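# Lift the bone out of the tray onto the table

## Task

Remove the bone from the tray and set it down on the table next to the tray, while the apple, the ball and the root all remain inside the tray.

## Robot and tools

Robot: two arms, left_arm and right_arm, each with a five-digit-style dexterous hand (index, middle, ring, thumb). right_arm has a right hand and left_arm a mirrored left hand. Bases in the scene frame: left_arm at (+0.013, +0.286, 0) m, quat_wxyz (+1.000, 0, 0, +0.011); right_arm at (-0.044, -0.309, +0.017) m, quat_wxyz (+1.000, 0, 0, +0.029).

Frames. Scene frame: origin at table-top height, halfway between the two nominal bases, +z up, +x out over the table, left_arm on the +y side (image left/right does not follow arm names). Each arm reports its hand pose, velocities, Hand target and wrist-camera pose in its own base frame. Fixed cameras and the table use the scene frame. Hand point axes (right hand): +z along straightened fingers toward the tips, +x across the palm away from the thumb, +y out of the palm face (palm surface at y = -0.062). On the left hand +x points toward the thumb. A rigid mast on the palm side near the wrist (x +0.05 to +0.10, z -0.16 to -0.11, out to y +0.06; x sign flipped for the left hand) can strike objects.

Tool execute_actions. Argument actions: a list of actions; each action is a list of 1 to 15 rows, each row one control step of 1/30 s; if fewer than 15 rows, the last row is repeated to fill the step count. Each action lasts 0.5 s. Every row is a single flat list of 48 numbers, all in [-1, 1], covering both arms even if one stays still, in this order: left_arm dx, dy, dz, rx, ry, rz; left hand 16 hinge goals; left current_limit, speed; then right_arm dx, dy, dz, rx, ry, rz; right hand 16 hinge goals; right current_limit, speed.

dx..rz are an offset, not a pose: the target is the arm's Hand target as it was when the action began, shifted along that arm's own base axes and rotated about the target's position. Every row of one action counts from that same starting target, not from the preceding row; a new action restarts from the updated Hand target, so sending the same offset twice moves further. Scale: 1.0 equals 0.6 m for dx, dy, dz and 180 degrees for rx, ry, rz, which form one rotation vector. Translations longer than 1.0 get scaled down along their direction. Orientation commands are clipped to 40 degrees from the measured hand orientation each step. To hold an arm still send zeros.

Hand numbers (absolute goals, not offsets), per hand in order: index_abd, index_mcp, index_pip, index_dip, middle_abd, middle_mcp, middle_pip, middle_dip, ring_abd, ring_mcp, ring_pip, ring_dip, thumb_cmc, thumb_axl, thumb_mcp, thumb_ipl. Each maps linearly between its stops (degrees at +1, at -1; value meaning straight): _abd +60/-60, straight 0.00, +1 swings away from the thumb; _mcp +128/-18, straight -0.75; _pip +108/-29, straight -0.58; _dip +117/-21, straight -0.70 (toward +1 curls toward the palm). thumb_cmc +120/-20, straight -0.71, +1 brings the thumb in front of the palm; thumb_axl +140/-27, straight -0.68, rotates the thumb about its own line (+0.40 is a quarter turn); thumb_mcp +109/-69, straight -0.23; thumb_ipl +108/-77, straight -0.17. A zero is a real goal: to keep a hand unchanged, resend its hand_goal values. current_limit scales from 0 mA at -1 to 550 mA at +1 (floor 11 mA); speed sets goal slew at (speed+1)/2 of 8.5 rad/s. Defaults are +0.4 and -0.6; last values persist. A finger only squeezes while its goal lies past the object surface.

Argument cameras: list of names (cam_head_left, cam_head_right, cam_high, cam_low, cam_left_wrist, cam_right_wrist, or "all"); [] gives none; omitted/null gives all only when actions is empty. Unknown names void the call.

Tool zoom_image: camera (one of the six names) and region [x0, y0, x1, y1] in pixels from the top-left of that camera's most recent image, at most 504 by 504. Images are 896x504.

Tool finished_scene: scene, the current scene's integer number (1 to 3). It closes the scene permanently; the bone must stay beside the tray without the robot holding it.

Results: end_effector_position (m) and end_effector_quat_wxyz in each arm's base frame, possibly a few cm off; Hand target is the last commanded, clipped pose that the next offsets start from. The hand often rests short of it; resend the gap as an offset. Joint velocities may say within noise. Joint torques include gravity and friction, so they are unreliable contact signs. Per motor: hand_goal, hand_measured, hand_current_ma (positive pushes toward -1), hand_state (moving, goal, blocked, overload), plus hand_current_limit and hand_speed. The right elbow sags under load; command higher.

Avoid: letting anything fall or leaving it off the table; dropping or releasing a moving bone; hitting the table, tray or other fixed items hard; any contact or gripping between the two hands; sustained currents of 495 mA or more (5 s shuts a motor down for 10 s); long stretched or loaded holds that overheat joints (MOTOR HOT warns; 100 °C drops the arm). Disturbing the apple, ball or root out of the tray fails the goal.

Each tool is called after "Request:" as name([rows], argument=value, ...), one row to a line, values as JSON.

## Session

Request:
execute_actions(actions=[], cameras=["all"])

Scene clock: 0.00 s.
left_arm: end_effector_position=(+0.1626, -0.5027, +0.2057) hand_goal=(+0.000, -0.754, -0.576, -0.696, +0.000, -0.754, -0.576, -0.696, +0.000, -0.754, -0.576, -0.696, -0.714, -0.678, -0.226, -0.168) hand_measured=(+0.000, -0.754, -0.576, -0.696, +0.000, -0.754, -0.576, -0.696, +0.000, -0.754, -0.576, -0.696, -0.714, -0.678, -0.226, -0.168) hand_current_ma=(+0, +0, +0, +0, +0, +0, +0, +0, +0, +0, +0, +0, +0, +0, +0, +0) hand_state=(goal, goal, goal, goal, goal, goal, goal, goal, goal, goal, goal, goal, goal, goal, goal, goal) hand_current_limit=0.40 hand_speed=-0.60 end_effector_quat_wxyz=(+0.112, +0.943, +0.245, +0.198) | right_arm: end_effector_position=(+0.2898, -0.1004, +0.3743) hand_goal=(+0.000, -0.754, -0.576, -0.696, +0.000, -0.754, -0.576, -0.696, +0.000, -0.754, -0.576, -0.696, -0.714, -0.678, -0.226, -0.168) hand_measured=(+0.000, -0.754, -0.576, -0.696, +0.000, -0.754, -0.576, -0.696, +0.000, -0.754, -0.576, -0.696, -0.714, -0.678, -0.226, -0.168) hand_current_ma=(+0, +0, +0, +0, +0, +0, +0, +0, +0, +0, +0, +0, +0, +0, +0, +0) hand_state=(goal, goal, goal, goal, goal, goal, goal, goal, goal, goal, goal, goal, goal, goal, goal, goal) hand_current_limit=0.40 hand_speed=-0.60 end_effector_quat_wxyz=(+0.340, +0.889, +0.293, +0.087)
Joint positions: left_arm=[-1.488 1.457 1.155 -1.105 -0.43 -0.389] | right_arm=[0.282 0.845 1.006 -1.489 0.683 1.13]
Joint velocities: within noise
Joint torques (N m): no reading
Heat: left arm: hottest elbow 42 °C; right arm: hottest elbow 45 °C.
Hand target: left_arm +0.1631, -0.5092, +0.2106; +0.117, +0.942, +0.246, +0.197 | right_arm +0.2921, -0.0997, +0.3847; +0.340, +0.889, +0.288, +0.099
camera_calibration:
cam_left_wrist: T_world_to_cam=[[-0.871166, 0.0880661, -0.483026, 0.256171], [-0.291653, 0.698592, 0.653382, 0.198728], [0.394978, 0.71008, -0.582905, 0.536557], [0, 0, 0, 1]] pos_world=[0.0691987, -0.542388, 0.306653]
cam_right_wrist: T_world_to_cam=[[-0.361323, -0.808084, 0.465237, -0.120924], [-0.802869, 0.523354, 0.285487, 0.114643], [-0.474181, -0.270371, -0.837885, 0.542696], [0, 0, 0, 1]] pos_world=[0.305686, -0.0109863, 0.478246]

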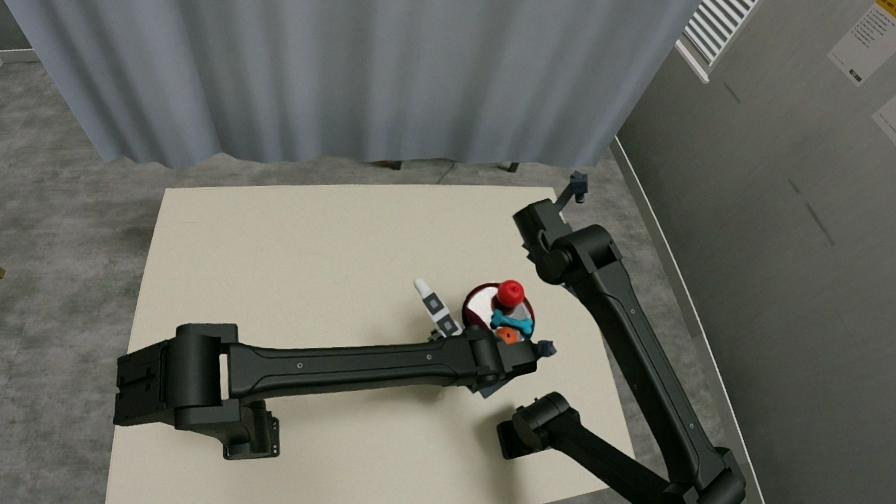

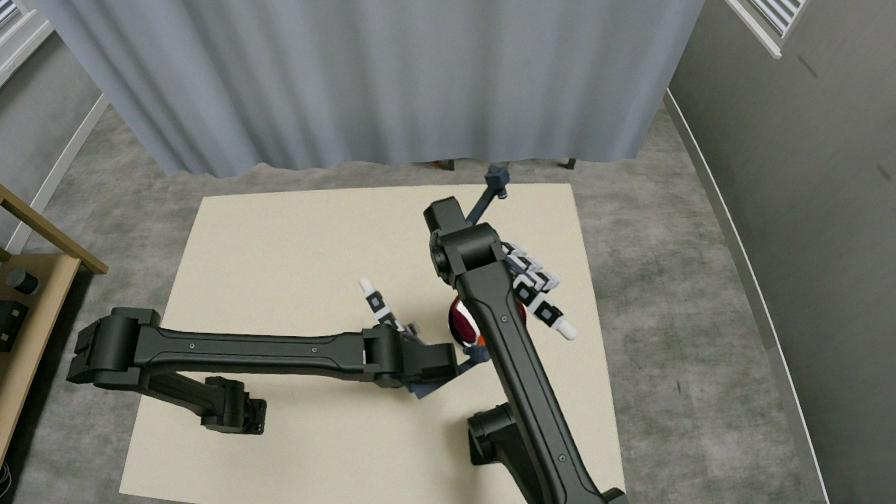

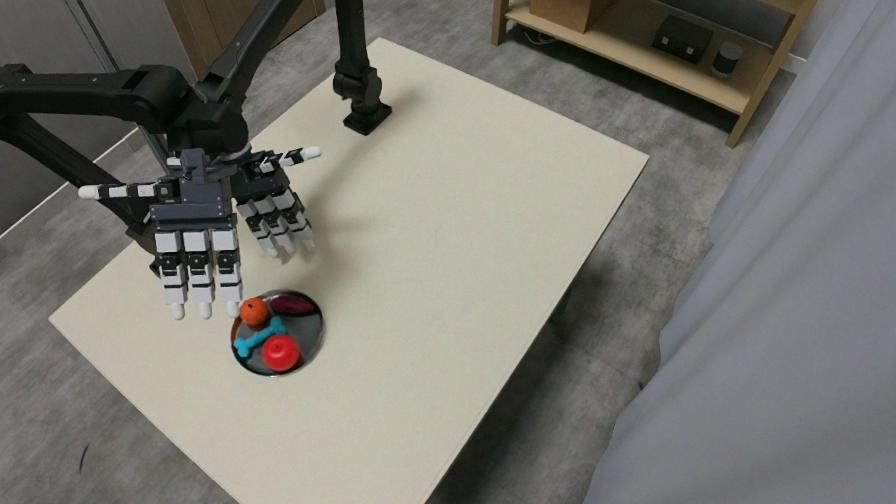

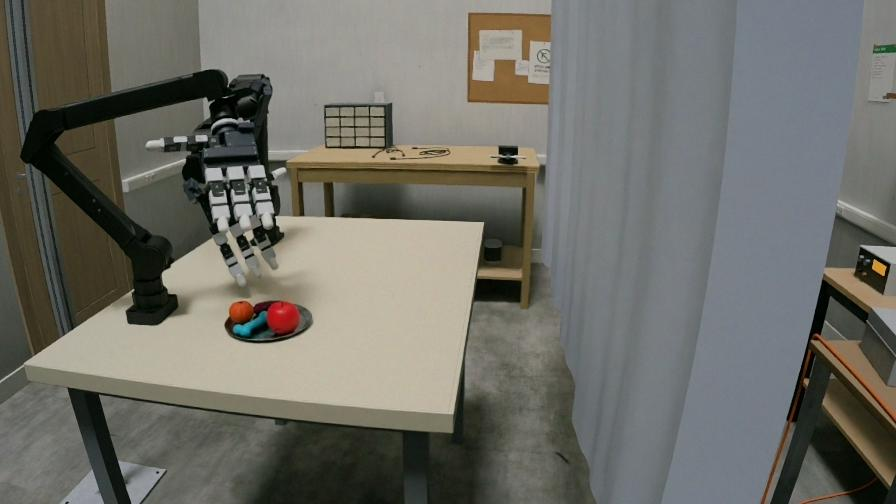

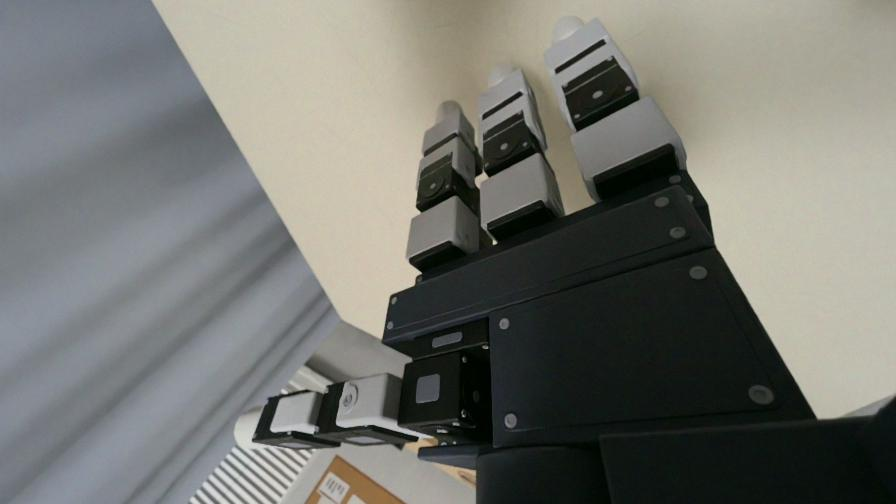

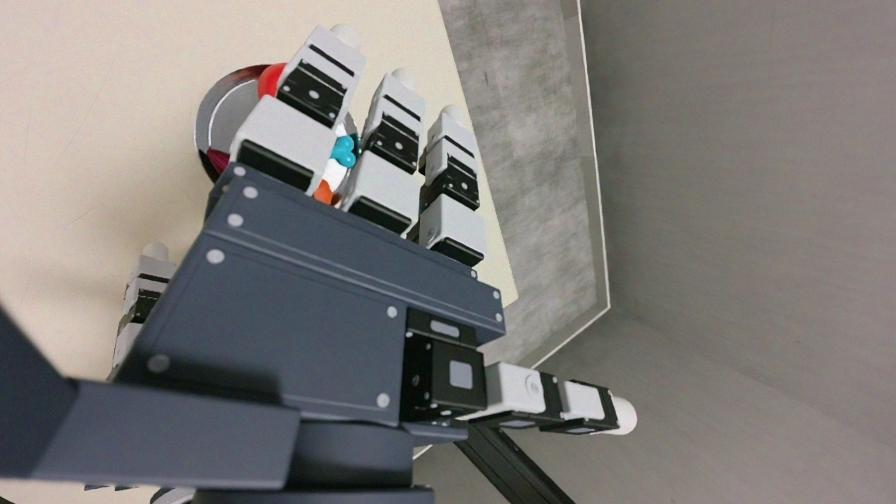

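Request:
zoom_image(camera="cam_high", region=[210, 270, 350, 390])

Request:
zoom_image(camera="cam_head_left", region=[440, 265, 560, 365])

Request:
zoom_image(camera="cam_low", region=[210, 280, 330, 360])

Request:
zoom_image(camera="cam_high", region=[70, 40, 350, 270])

Scaled by 3.600 from the camera's 896x504 image, which has a finer 1280x720 frame.

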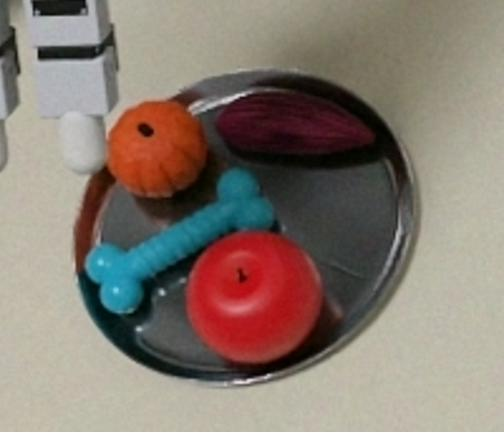

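Scaled by 4.200 from the camera's 896x504 image, which has a finer 1280x720 frame.

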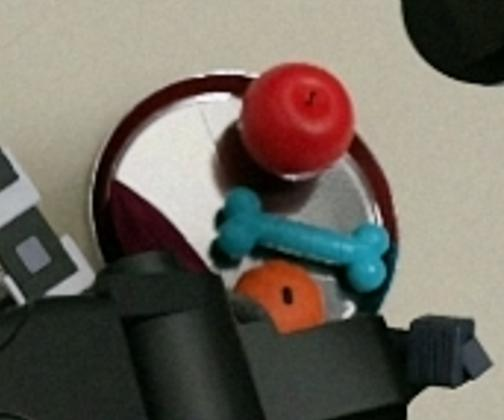

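Scaled by 4.200 from the camera's 896x504 image, which has a finer 1280x720 frame.

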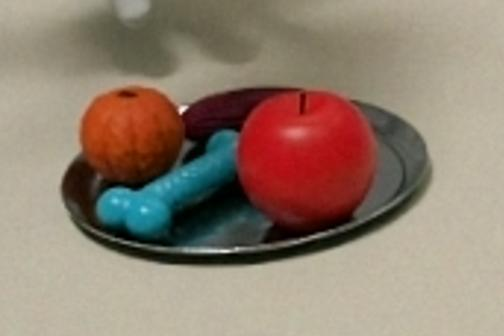

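Scaled by 1.800 from the camera's 896x504 image, which has a finer 1280x720 frame.

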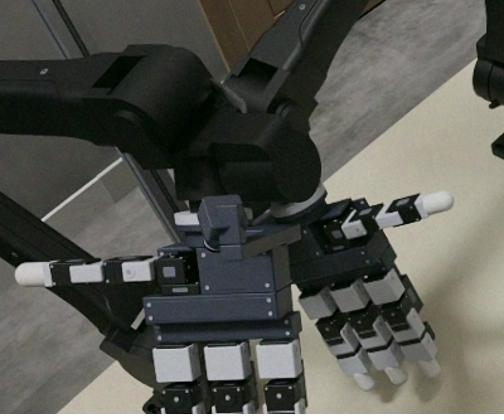

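Request:
execute_actions([
  [[0,0.06,0,0,0,0,0,-0.754,-0.576,-0.696,0,-0.754,-0.576,-0.696,0,-0.754,-0.576,-0.696,-0.714,-0.678,-0.226,-0.168,0.4,-0.6,0,0,0,0,0,0,0,-0.754,-0.576,-0.696,0,-0.754,-0.576,-0.696,0,0.45,-0.576,-0.696,-0.714,-0.678,-0.226,-0.168,0.4,-0.6]],
  [[0.01,0.09,0,0,0,0.02,0,-0.754,-0.576,-0.696,0,-0.754,-0.576,-0.696,0,-0.754,-0.576,-0.696,-0.714,-0.678,-0.226,-0.168,0.4,-0.6,0,0,0,0,0,0,0,-0.754,-0.576,-0.696,0,-0.754,-0.576,-0.696,0,0.45,-0.576,-0.696,-0.714,-0.678,-0.226,-0.168,0.4,-0.6]],
], cameras=["cam_high","cam_head_right"])

Scene clock: 42.67 s.
left_arm: end_effector_position=(+0.1653, -0.4299, +0.2183) hand_goal=(+0.000, -0.754, -0.576, -0.696, +0.000, -0.754, -0.576, -0.696, +0.000, -0.754, -0.576, -0.696, -0.714, -0.678, -0.226, -0.168) hand_measured=(+0.000, -0.754, -0.576, -0.696, +0.000, -0.754, -0.576, -0.696, +0.000, -0.754, -0.576, -0.696, -0.716, -0.678, -0.224, -0.168) hand_current_ma=(+0, +0, +0, +0, +0, +0, +0, +0, +0, +0, +0, +0, +0, +0, +1, +0) hand_state=(goal, goal, goal, goal, goal, goal, goal, goal, goal, goal, goal, goal, goal, goal, goal, goal) hand_current_limit=0.40 hand_speed=-0.60 end_effector_quat_wxyz=(+0.123, +0.935, +0.268, +0.197) | right_arm: end_effector_position=(+0.2898, -0.1004, +0.3743) hand_goal=(+0.000, -0.754, -0.576, -0.696, +0.000, -0.754, -0.576, -0.696, +0.000, +0.450, -0.576, -0.696, -0.714, -0.678, -0.226, -0.168) hand_measured=(+0.000, -0.758, -0.576, -0.696, +0.000, -0.756, -0.576, -0.696, +0.000, +0.432, -0.576, -0.696, -0.718, -0.678, -0.224, -0.168) hand_current_ma=(+0, -6, -1, +0, +0, -5, -1, +0, +0, -52, -1, +0, -6, +1, +2, +0) hand_state=(goal, goal, goal, goal, goal, goal, goal, goal, goal, goal, goal, goal, goal, goal, goal, goal) hand_current_limit=0.40 hand_speed=-0.60 end_effector_quat_wxyz=(+0.340, +0.889, +0.293, +0.087)
Joint positions: left_arm=[-1.474 1.26 0.991 -1.119 -0.434 -0.421] | right_arm=[0.282 0.845 1.006 -1.489 0.683 1.13]
Joint torques (N m): left_arm=[-0.15 -8.82 7.32 0.34 -0.72 -0.1] | right_arm=[-0.44 -3.49 13 0.8 0.86 -0.09]
Heat: left arm: hottest elbow 49 °C; right arm: hottest elbow 54 °C.
Hand target: left_arm +0.1691, -0.4192, +0.2105; +0.111, +0.934, +0.275, +0.200 | right_arm +0.2921, -0.0997, +0.3847; +0.340, +0.889, +0.288, +0.099
Off the commanded pose: left_arm 0.014 m, 2 deg | right_arm 0.011 m, 1 deg.
Images, in order (width x height): cam_head_right 896x504, cam_high 896x504.

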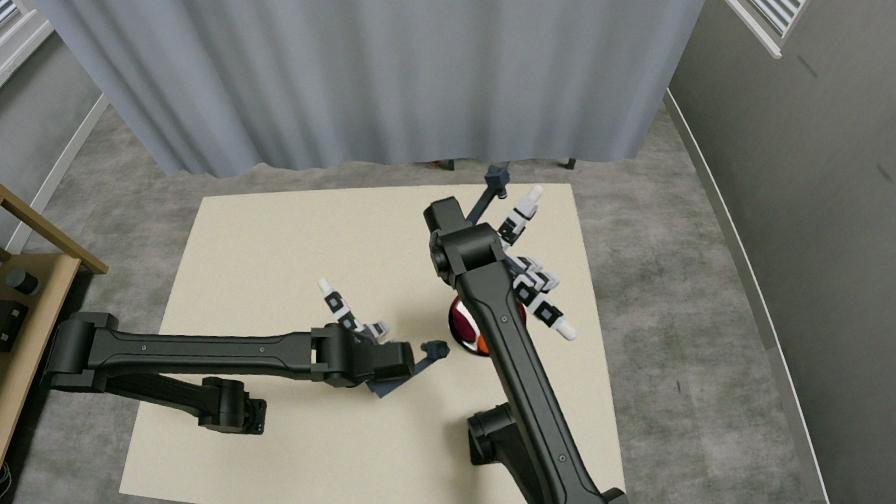

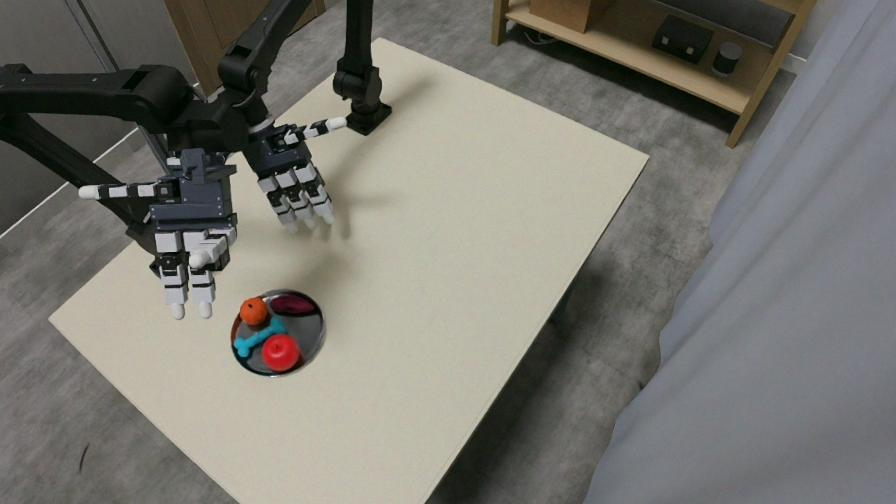

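Request:
execute_actions([
  [[0.06,0.06,0,0,0,0.035,0,-0.754,-0.576,-0.696,0,-0.754,-0.576,-0.696,0,-0.754,-0.576,-0.696,-0.714,-0.678,-0.226,-0.168,0.4,-0.6,-0.017,-0.016,-0.06,0.0599,0.0052,-0.0775,-0.0,-0.754,-0.576,-0.696,0.0,-0.754,-0.576,-0.696,0,0.45,-0.576,-0.696,-0.714,-0.678,-0.226,-0.168,0.4,-0.6]],
  [[0.075,0.055,0,0,0,0.039,0,-0.754,-0.576,-0.696,0,-0.754,-0.576,-0.696,0,-0.754,-0.576,-0.696,-0.714,-0.678,-0.226,-0.168,0.4,-0.6,-0.017,-0.016,-0.07,0.0599,0.0052,-0.0775,-0.0,-0.754,-0.576,-0.696,0.0,-0.754,-0.576,-0.696,0,0.45,-0.576,-0.696,-0.714,-0.678,-0.226,-0.168,0.4,-0.6]],
  [[0.075,0.06,0,0,0,0.039,0,-0.754,-0.576,-0.696,0,-0.754,-0.576,-0.696,0,-0.754,-0.576,-0.696,-0.714,-0.678,-0.226,-0.168,0.4,-0.6,-0.017,-0.016,-0.07,0.0599,0.0052,-0.0775,-0.0,-0.754,-0.576,-0.696,0.0,-0.754,-0.576,-0.696,0,0.45,-0.576,-0.696,-0.714,-0.678,-0.226,-0.168,0.4,-0.6]],
  [[0.06,0.06,0,0,0,0.039,0,-0.754,-0.576,-0.696,0,-0.754,-0.576,-0.696,0,-0.754,-0.576,-0.696,-0.714,-0.678,-0.226,-0.168,0.4,-0.6,-0.017,-0.016,-0.07,0.0599,0.0052,-0.0775,-0.0,-0.754,-0.576,-0.696,0.0,-0.754,-0.576,-0.696,0,0.45,-0.576,-0.696,-0.714,-0.678,-0.226,-0.168,0.4,-0.6]],
], cameras=["all"])

Request:
zoom_image(camera="cam_high", region=[210, 250, 350, 390])

Request:
zoom_image(camera="cam_head_left", region=[440, 265, 560, 365])

Request:
zoom_image(camera="cam_low", region=[190, 240, 330, 360])

Scene clock: 53.10 s.
left_arm: end_effector_position=(+0.3324, -0.2830, +0.2173) hand_goal=(+0.000, -0.754, -0.576, -0.696, +0.000, -0.754, -0.576, -0.696, +0.000, -0.754, -0.576, -0.696, -0.714, -0.678, -0.226, -0.168) hand_measured=(+0.000, -0.754, -0.576, -0.696, +0.000, -0.754, -0.576, -0.696, +0.000, -0.754, -0.576, -0.696, -0.716, -0.678, -0.224, -0.168) hand_current_ma=(+0, +0, +0, +0, +0, +0, +0, +0, +0, +0, +0, +0, +0, +0, +1, +0) hand_state=(goal, goal, goal, goal, goal, goal, goal, goal, goal, goal, goal, goal, goal, goal, goal, goal) hand_current_limit=0.40 hand_speed=-0.60 end_effector_quat_wxyz=(+0.068, +0.840, +0.491, +0.221) | right_arm: end_effector_position=(+0.2405, -0.1353, +0.2117) hand_goal=(+0.000, -0.754, -0.576, -0.696, +0.000, -0.754, -0.576, -0.696, +0.000, +0.450, -0.576, -0.696, -0.714, -0.678, -0.226, -0.168) hand_measured=(+0.000, -0.754, -0.576, -0.696, +0.000, -0.754, -0.576, -0.696, +0.000, +0.434, -0.576, -0.696, -0.716, -0.678, -0.224, -0.168) hand_current_ma=(+0, -1, -1, +0, +0, +0, -1, +0, +0, -42, -1, +0, -4, +1, +5, +0) hand_state=(goal, goal, goal, goal, goal, goal, goal, goal, goal, goal, goal, goal, goal, goal, goal, goal) hand_current_limit=0.40 hand_speed=-0.60 end_effector_quat_wxyz=(+0.001, +0.982, -0.186, -0.020)
Joint positions: left_arm=[-0.995 1.201 0.941 -1.142 -0.437 -0.443] | right_arm=[-0.213 1.153 1.03 -1.487 0.003 1.732]
Joint torques (N m): left_arm=[-0.38 -7.71 7.64 0.75 -0.61 0.14] | right_arm=[-0.91 -6.95 13.34 0.47 0.13 0.07]
Heat: left arm: hottest elbow 50 °C; right arm: hottest elbow 56 °C.
Hand target: left_arm +0.3311, -0.2783, +0.2107; +0.061, +0.842, +0.488, +0.221 | right_arm +0.2513, -0.1382, +0.2226; +0.000, +0.981, -0.195, +0.000
Off the commanded pose: left_arm 0.008 m, 1 deg | right_arm 0.016 m, 3 deg.
camera_calibration:
cam_left_wrist: T_world_to_cam=[[-0.783997, -0.386105, -0.486078, 0.227783], [-0.620453, 0.462593, 0.633281, 0.134023], [-0.0196565, 0.79808, -0.602231, 0.487128], [0, 0, 0, 1]] pos_world=[0.271311, -0.362816, 0.31921]
cam_right_wrist: T_world_to_cam=[[-0.954091, -0.291992, 0.0667117, 0.205478], [-0.124524, 0.589272, 0.798281, -0.123063], [-0.272403, 0.753326, -0.598579, 0.412912], [0, 0, 0, 1]] pos_world=[0.293199, -0.178542, 0.331691]

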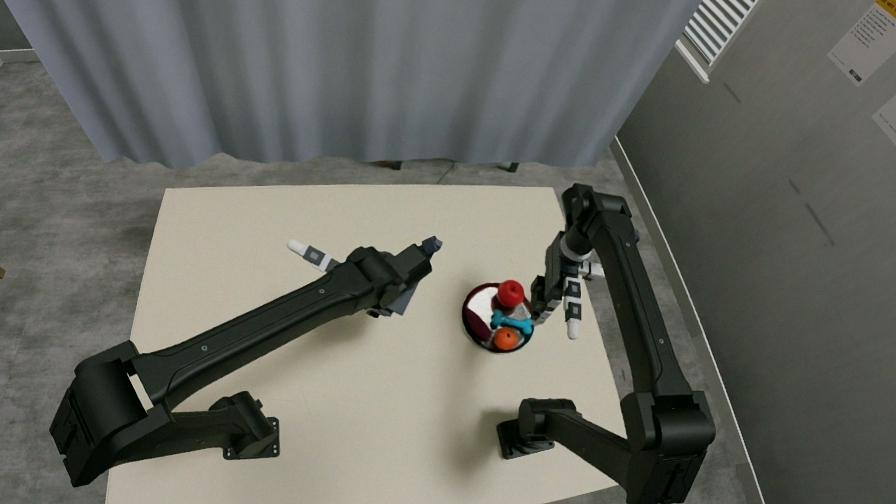

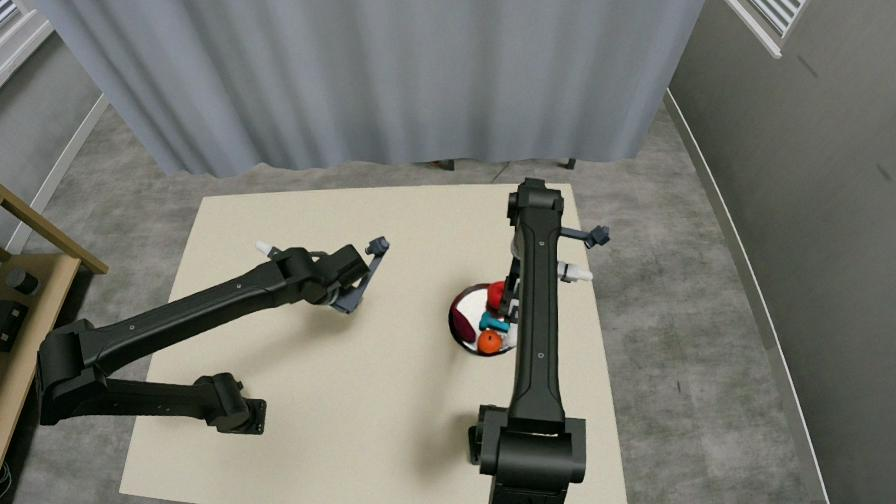

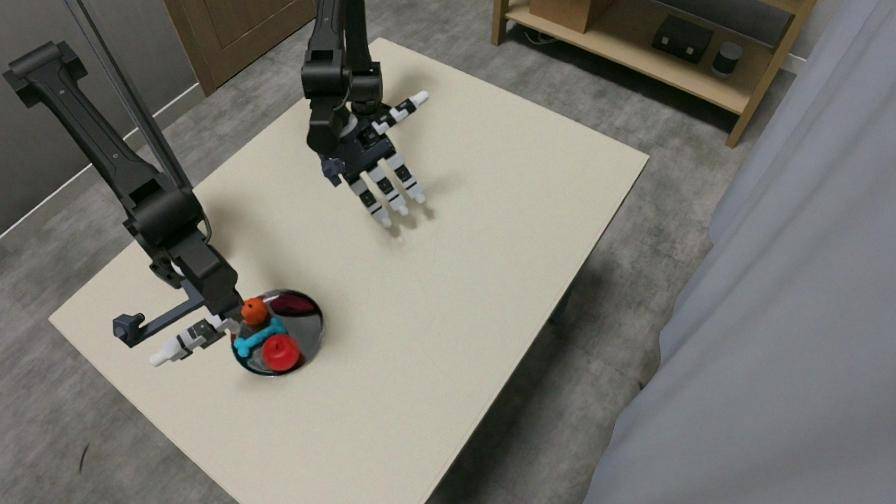

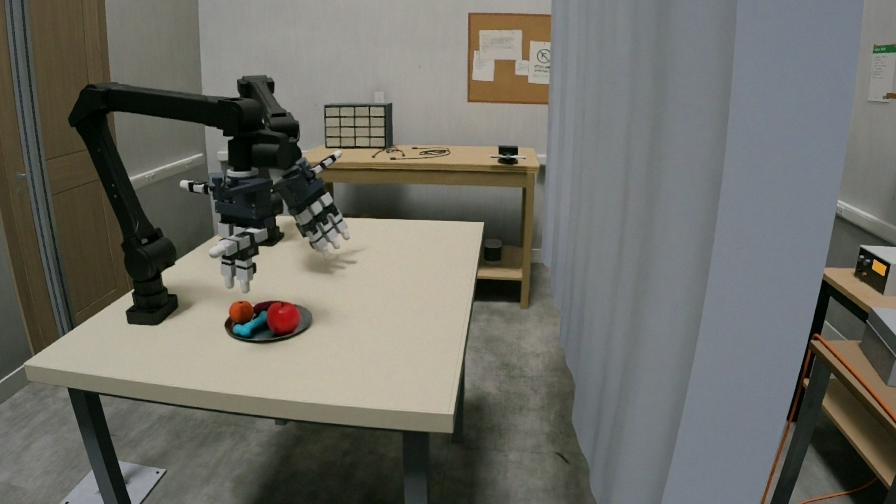

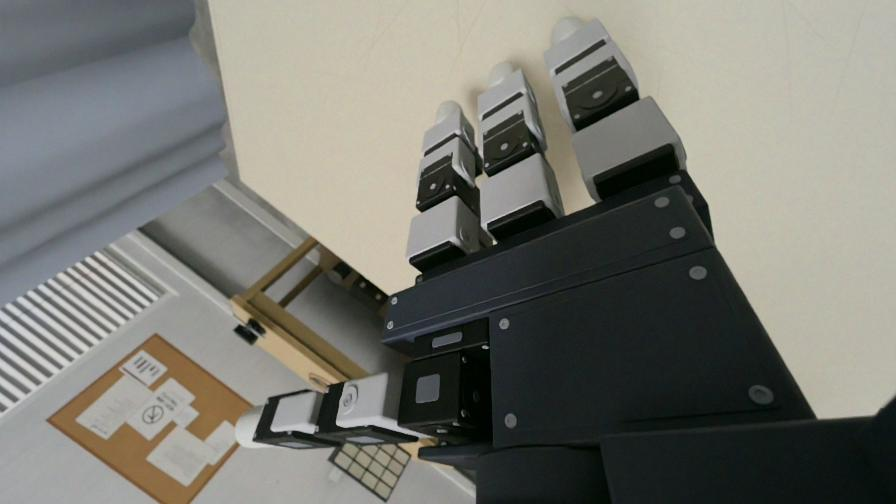

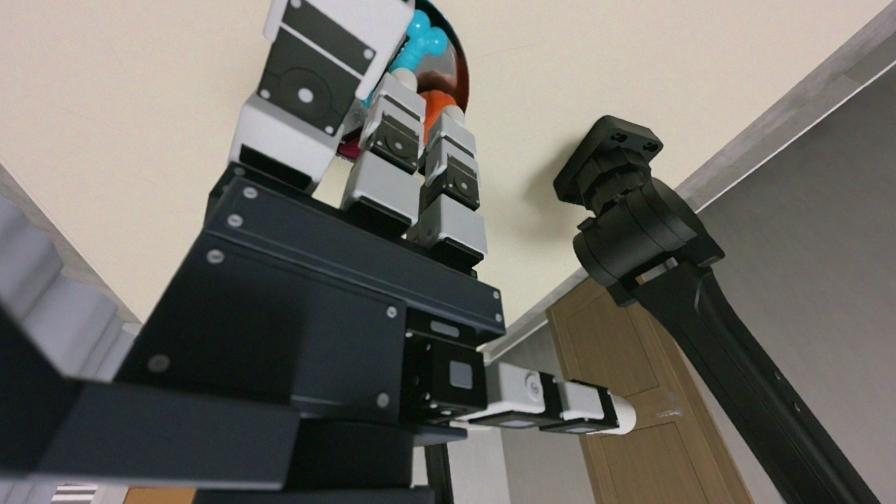

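Scaled by 3.600 from the camera's 896x504 image, which has a finer 1280x720 frame.

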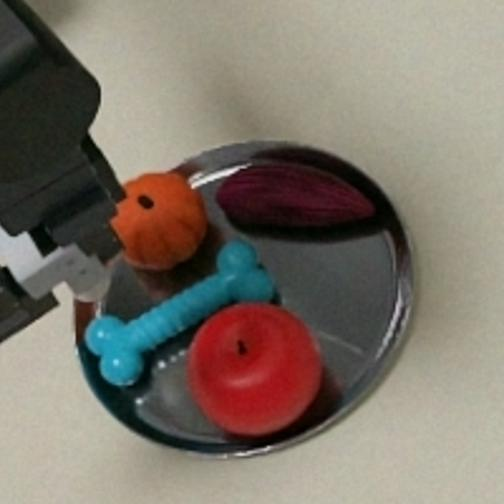

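Scaled by 4.200 from the camera's 896x504 image, which has a finer 1280x720 frame.

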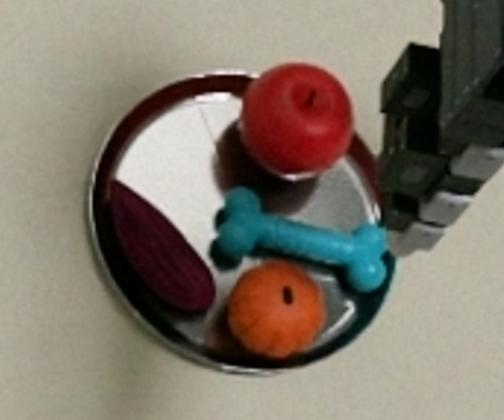

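Scaled by 3.600 from the camera's 896x504 image, which has a finer 1280x720 frame.

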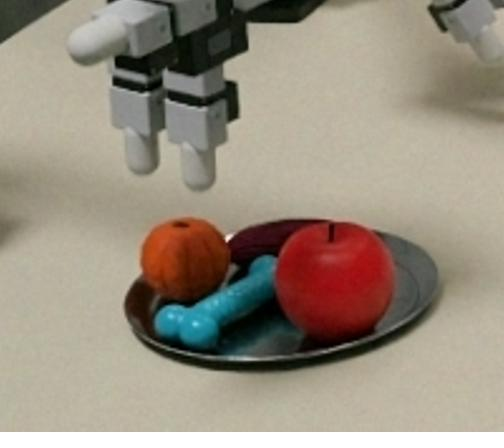

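Request:
zoom_image(camera="cam_right_wrist", region=[300, 0, 560, 180])

Scaled by 1.938 from the camera's 896x504 image, which has a finer 1280x720 frame.

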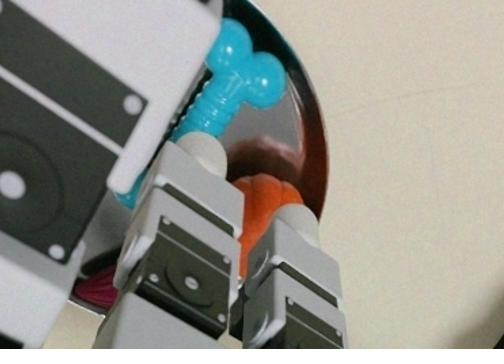

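Request:
zoom_image(camera="cam_right_wrist", region=[350, 0, 480, 110])

Scaled by 3.877 from the camera's 896x504 image, which has a finer 1280x720 frame.

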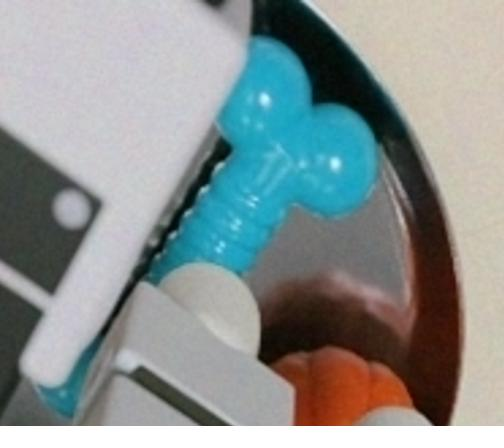

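Request:
execute_actions([
  [[0,0,0,0,0,0,0,-0.754,-0.576,-0.696,0,-0.754,-0.576,-0.696,0,-0.754,-0.576,-0.696,-0.714,-0.678,-0.226,-0.168,0.4,-0.6,-0.006,0.03,-0.05,0,0,-0.014,-0.03,-0.754,-0.576,-0.696,0.03,-0.754,-0.576,-0.696,0,0.45,-0.576,-0.696,-0.714,-0.678,-0.226,-0.168,0.4,-0.6]],
  [[0,0,0,0,0,0,0,-0.754,-0.576,-0.696,0,-0.754,-0.576,-0.696,0,-0.754,-0.576,-0.696,-0.714,-0.678,-0.226,-0.168,0.4,-0.6,-0.005,0,-0.06,0,0,0,-0.03,-0.754,-0.576,-0.696,0.03,-0.754,-0.576,-0.696,0,0.45,-0.576,-0.696,-0.714,-0.678,-0.226,-0.168,0.4,-0.6]],
], cameras=["cam_high","cam_right_wrist","cam_low"])

Request:
zoom_image(camera="cam_right_wrist", region=[330, 0, 500, 140])

Request:
zoom_image(camera="cam_high", region=[210, 250, 350, 390])

Request:
zoom_image(camera="cam_low", region=[190, 250, 330, 360])

Scene clock: 73.87 s.
left_arm: end_effector_position=(+0.3324, -0.2830, +0.2173) hand_goal=(+0.000, -0.754, -0.576, -0.696, +0.000, -0.754, -0.576, -0.696, +0.000, -0.754, -0.576, -0.696, -0.714, -0.678, -0.226, -0.168) hand_measured=(+0.000, -0.754, -0.576, -0.696, +0.000, -0.754, -0.576, -0.696, +0.000, -0.754, -0.576, -0.696, -0.716, -0.678, -0.224, -0.168) hand_current_ma=(+0, +0, +0, +0, +0, +0, +0, +0, +0, +0, +0, +0, +0, +0, +1, +0) hand_state=(goal, goal, goal, goal, goal, goal, goal, goal, goal, goal, goal, goal, goal, goal, goal, goal) hand_current_limit=0.40 hand_speed=-0.60 end_effector_quat_wxyz=(+0.068, +0.840, +0.491, +0.221) | right_arm: end_effector_position=(+0.2421, -0.1222, +0.1591) hand_goal=(-0.030, -0.754, -0.576, -0.696, +0.030, -0.754, -0.576, -0.696, +0.000, +0.450, -0.576, -0.696, -0.714, -0.678, -0.226, -0.168) hand_measured=(-0.028, -0.754, -0.576, -0.696, +0.028, -0.754, -0.576, -0.696, +0.000, +0.434, -0.576, -0.696, -0.716, -0.678, -0.224, -0.168) hand_current_ma=(+4, -1, -1, +0, -4, +0, -1, +0, +0, -42, -1, +0, -3, +1, +5, +0) hand_state=(goal, goal, goal, goal, goal, goal, goal, goal, goal, goal, goal, goal, goal, goal, goal, goal) hand_current_limit=0.40 hand_speed=-0.60 end_effector_quat_wxyz=(-0.001, +0.977, -0.215, +0.000)
Joint positions: left_arm=[-0.995 1.201 0.941 -1.142 -0.437 -0.443] | right_arm=[-0.18 1.164 0.903 -1.31 -0.001 1.824]
Joint torques (N m): left_arm=[-0.44 -7.65 7.65 0.73 -0.61 0.14] | right_arm=[0.32 -6.42 10.07 0.58 0.27 0.07]
Heat: left arm: hottest elbow 51 °C; right arm: hottest elbow 59 °C.
Hand target: left_arm +0.3311, -0.2783, +0.2107; +0.061, +0.842, +0.488, +0.221 | right_arm +0.2447, -0.1201, +0.1566; +0.000, +0.976, -0.217, +0.000
Off the commanded pose: left_arm 0.008 m, 1 deg | right_arm 0.004 m, 0 deg.
camera_calibration:
cam_right_wrist: T_world_to_cam=[[-0.971604, -0.234691, 0.0301021, 0.231353], [-0.120639, 0.600795, 0.790248, -0.0867782], [-0.20355, 0.764176, -0.612048, 0.358836], [0, 0, 0, 1]] pos_world=[0.287355, -0.167781, 0.281237]
Images, in order (width x height): cam_high 896x504, cam_low 896x504, cam_right_wrist 896x504.

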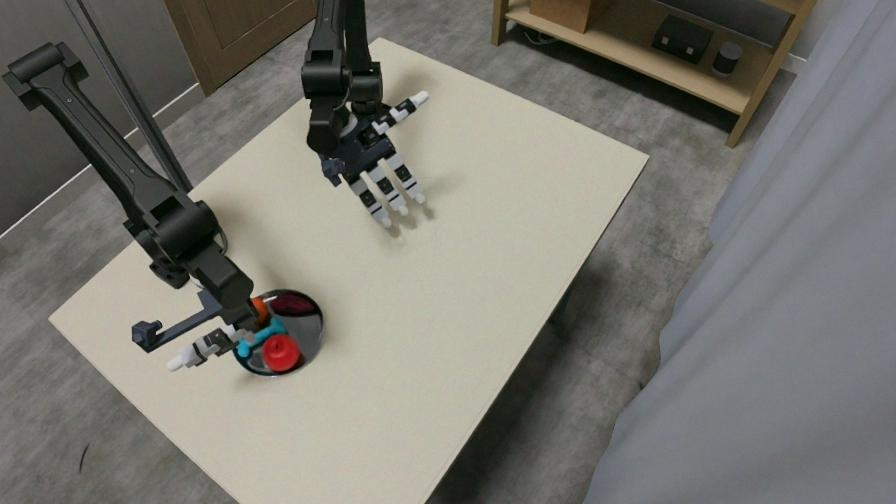

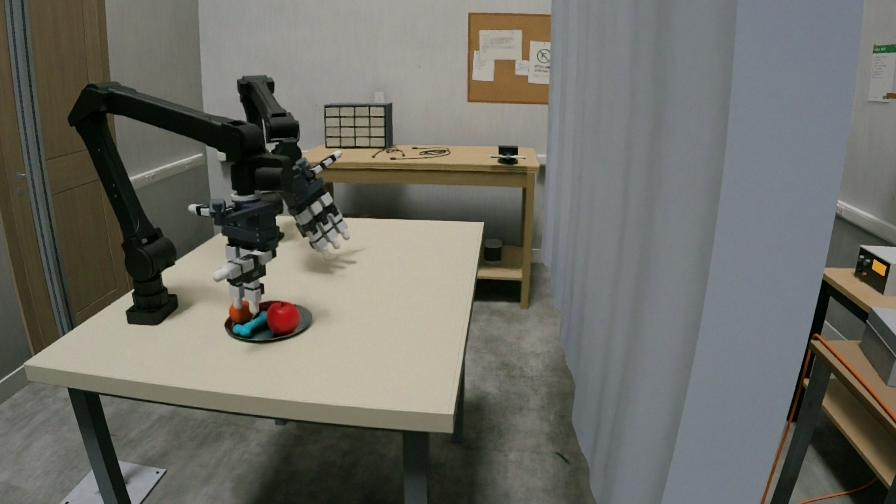

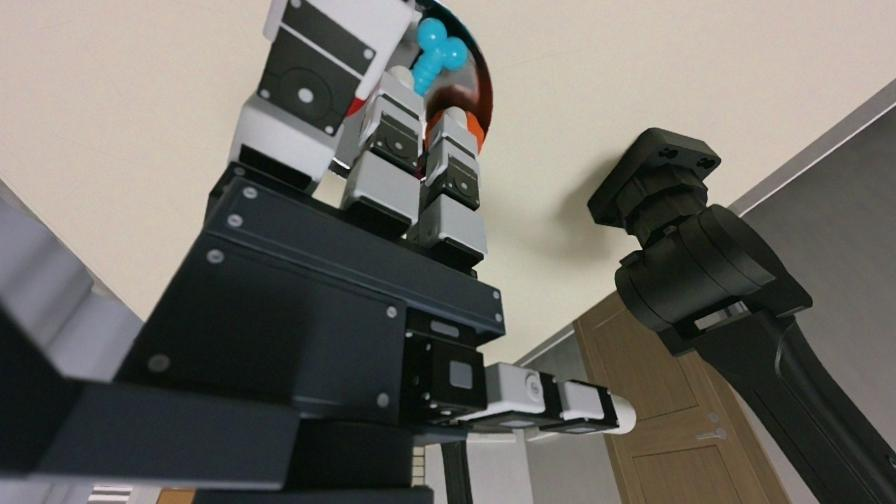

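Scaled by 2.965 from the camera's 896x504 image, which has a finer 1280x720 frame.

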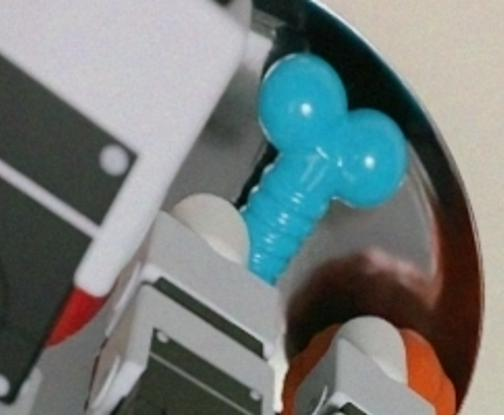

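Scaled by 3.600 from the camera's 896x504 image, which has a finer 1280x720 frame.

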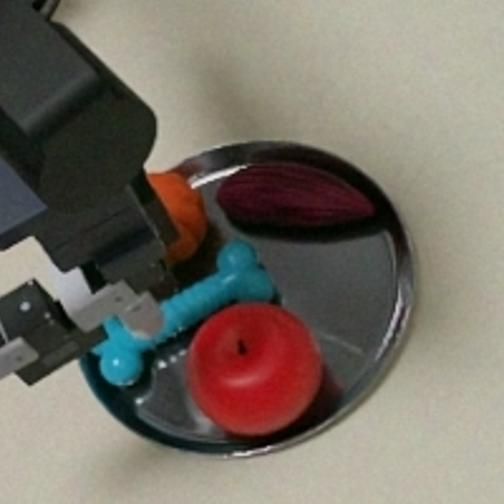

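Scaled by 3.600 from the camera's 896x504 image, which has a finer 1280x720 frame.

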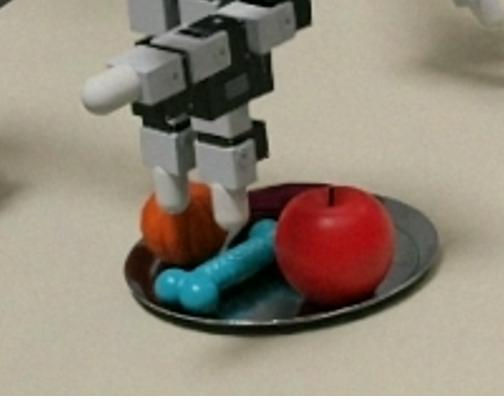

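Request:
execute_actions(actions=[], cameras=["all"])

Scene clock: 79.07 s.
left_arm: end_effector_position=(+0.3324, -0.2830, +0.2173) hand_goal=(+0.000, -0.754, -0.576, -0.696, +0.000, -0.754, -0.576, -0.696, +0.000, -0.754, -0.576, -0.696, -0.714, -0.678, -0.226, -0.168) hand_measured=(+0.000, -0.754, -0.576, -0.696, +0.000, -0.754, -0.576, -0.696, +0.000, -0.754, -0.576, -0.696, -0.716, -0.678, -0.224, -0.168) hand_current_ma=(+0, +0, +0, +0, +0, +0, +0, +0, +0, +0, +0, +0, +0, +0, +1, +0) hand_state=(goal, goal, goal, goal, goal, goal, goal, goal, goal, goal, goal, goal, goal, goal, goal, goal) hand_current_limit=0.40 hand_speed=-0.60 end_effector_quat_wxyz=(+0.068, +0.840, +0.491, +0.221) | right_arm: end_effector_position=(+0.2421, -0.1222, +0.1591) hand_goal=(-0.030, -0.754, -0.576, -0.696, +0.030, -0.754, -0.576, -0.696, +0.000, +0.450, -0.576, -0.696, -0.714, -0.678, -0.226, -0.168) hand_measured=(-0.028, -0.754, -0.576, -0.696, +0.028, -0.754, -0.576, -0.696, +0.000, +0.434, -0.576, -0.696, -0.716, -0.678, -0.224, -0.168) hand_current_ma=(+4, -1, -1, +0, -4, +0, -1, +0, +0, -42, -1, +0, -3, +1, +5, +0) hand_state=(goal, goal, goal, goal, goal, goal, goal, goal, goal, goal, goal, goal, goal, goal, goal, goal) hand_current_limit=0.40 hand_speed=-0.60 end_effector_quat_wxyz=(-0.001, +0.977, -0.215, +0.000)
Joint positions: left_arm=[-0.995 1.201 0.941 -1.142 -0.437 -0.443] | right_arm=[-0.18 1.164 0.903 -1.31 -0.001 1.824]
Joint velocities: within noise
Joint torques (N m): left_arm=[-0.32 -7.71 7.61 0.76 -0.61 0.14] | right_arm=[0.26 -6.48 10.1 0.59 0.27 0.06]
Heat: left arm: hottest elbow 51 °C; right arm: hottest elbow 60 °C.
Hand target: left_arm +0.3311, -0.2783, +0.2107; +0.061, +0.842, +0.488, +0.221 | right_arm +0.2446, -0.1201, +0.1566; +0.000, +0.976, -0.217, +0.000
Off the commanded pose: left_arm 0.008 m, 1 deg | right_arm 0.004 m, 0 deg.
camera_calibration:
cam_left_wrist: T_world_to_cam=[[-0.783997, -0.386105, -0.486078, 0.227783], [-0.620453, 0.462593, 0.633281, 0.134023], [-0.0196565, 0.79808, -0.602231, 0.487128], [0, 0, 0, 1]] pos_world=[0.271311, -0.362816, 0.31921]
cam_right_wrist: T_world_to_cam=[[-0.971604, -0.234691, 0.0301021, 0.231353], [-0.120639, 0.600795, 0.790248, -0.0867782], [-0.20355, 0.764176, -0.612048, 0.358836], [0, 0, 0, 1]] pos_world=[0.287355, -0.167781, 0.281237]

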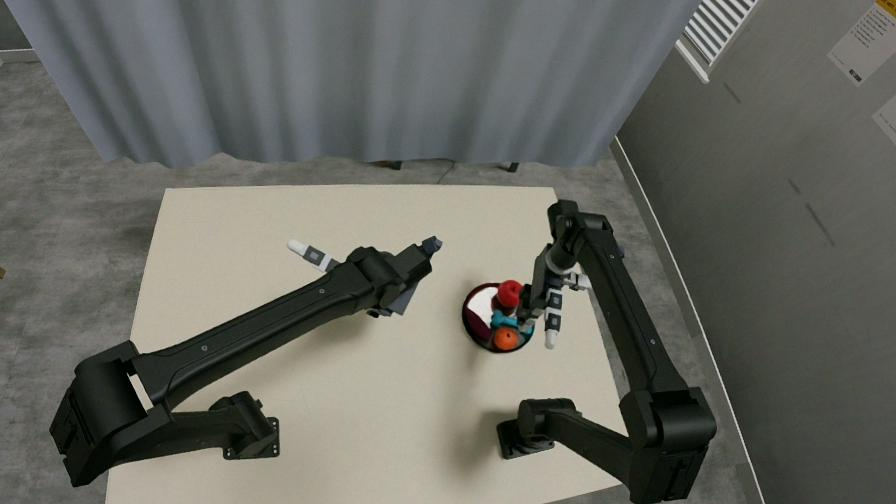

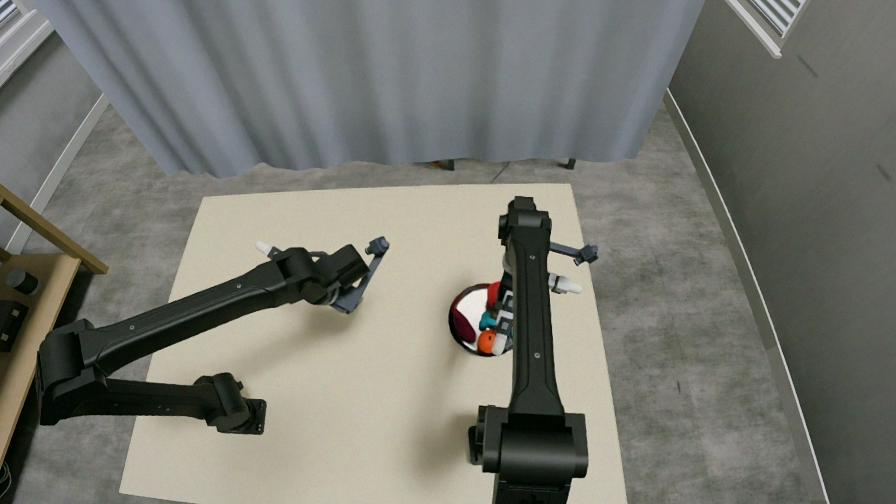

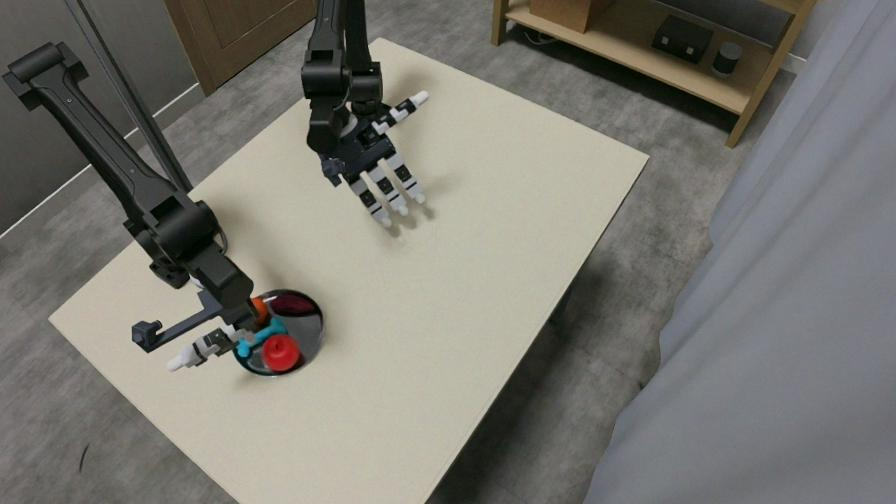

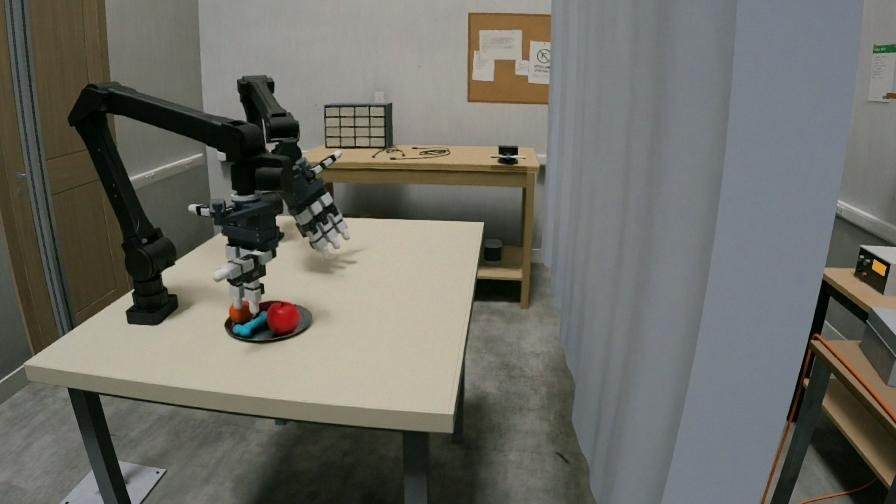

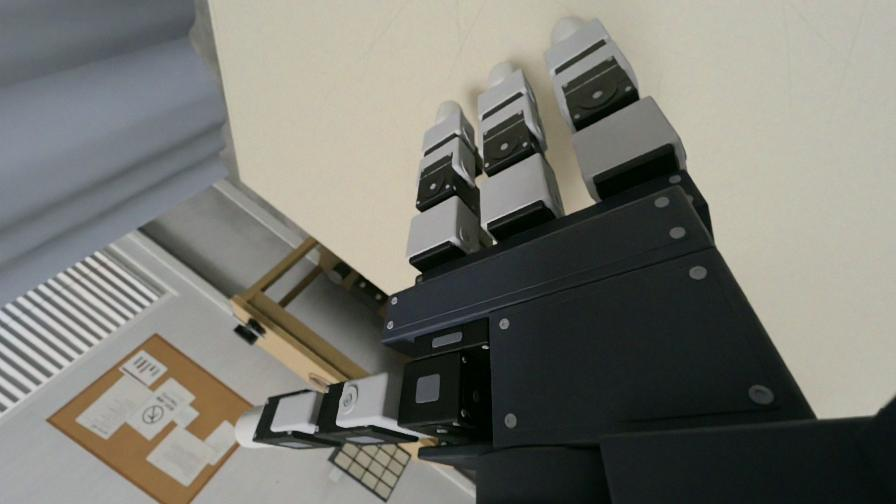

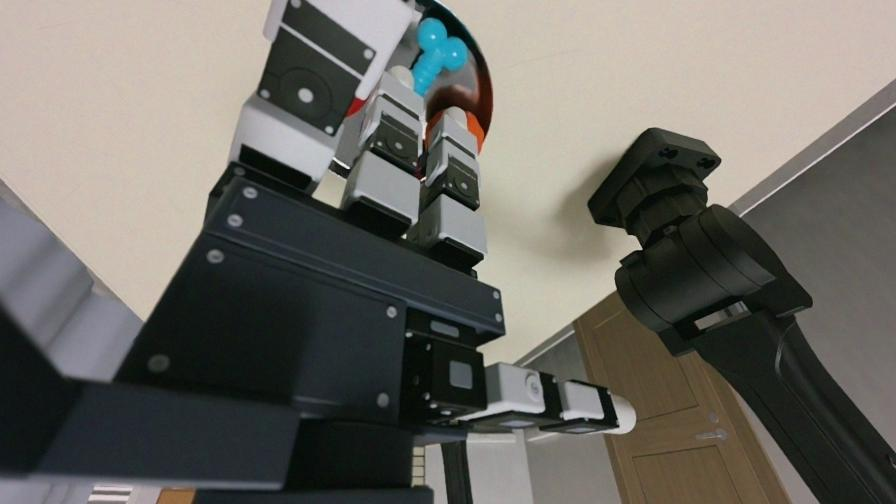

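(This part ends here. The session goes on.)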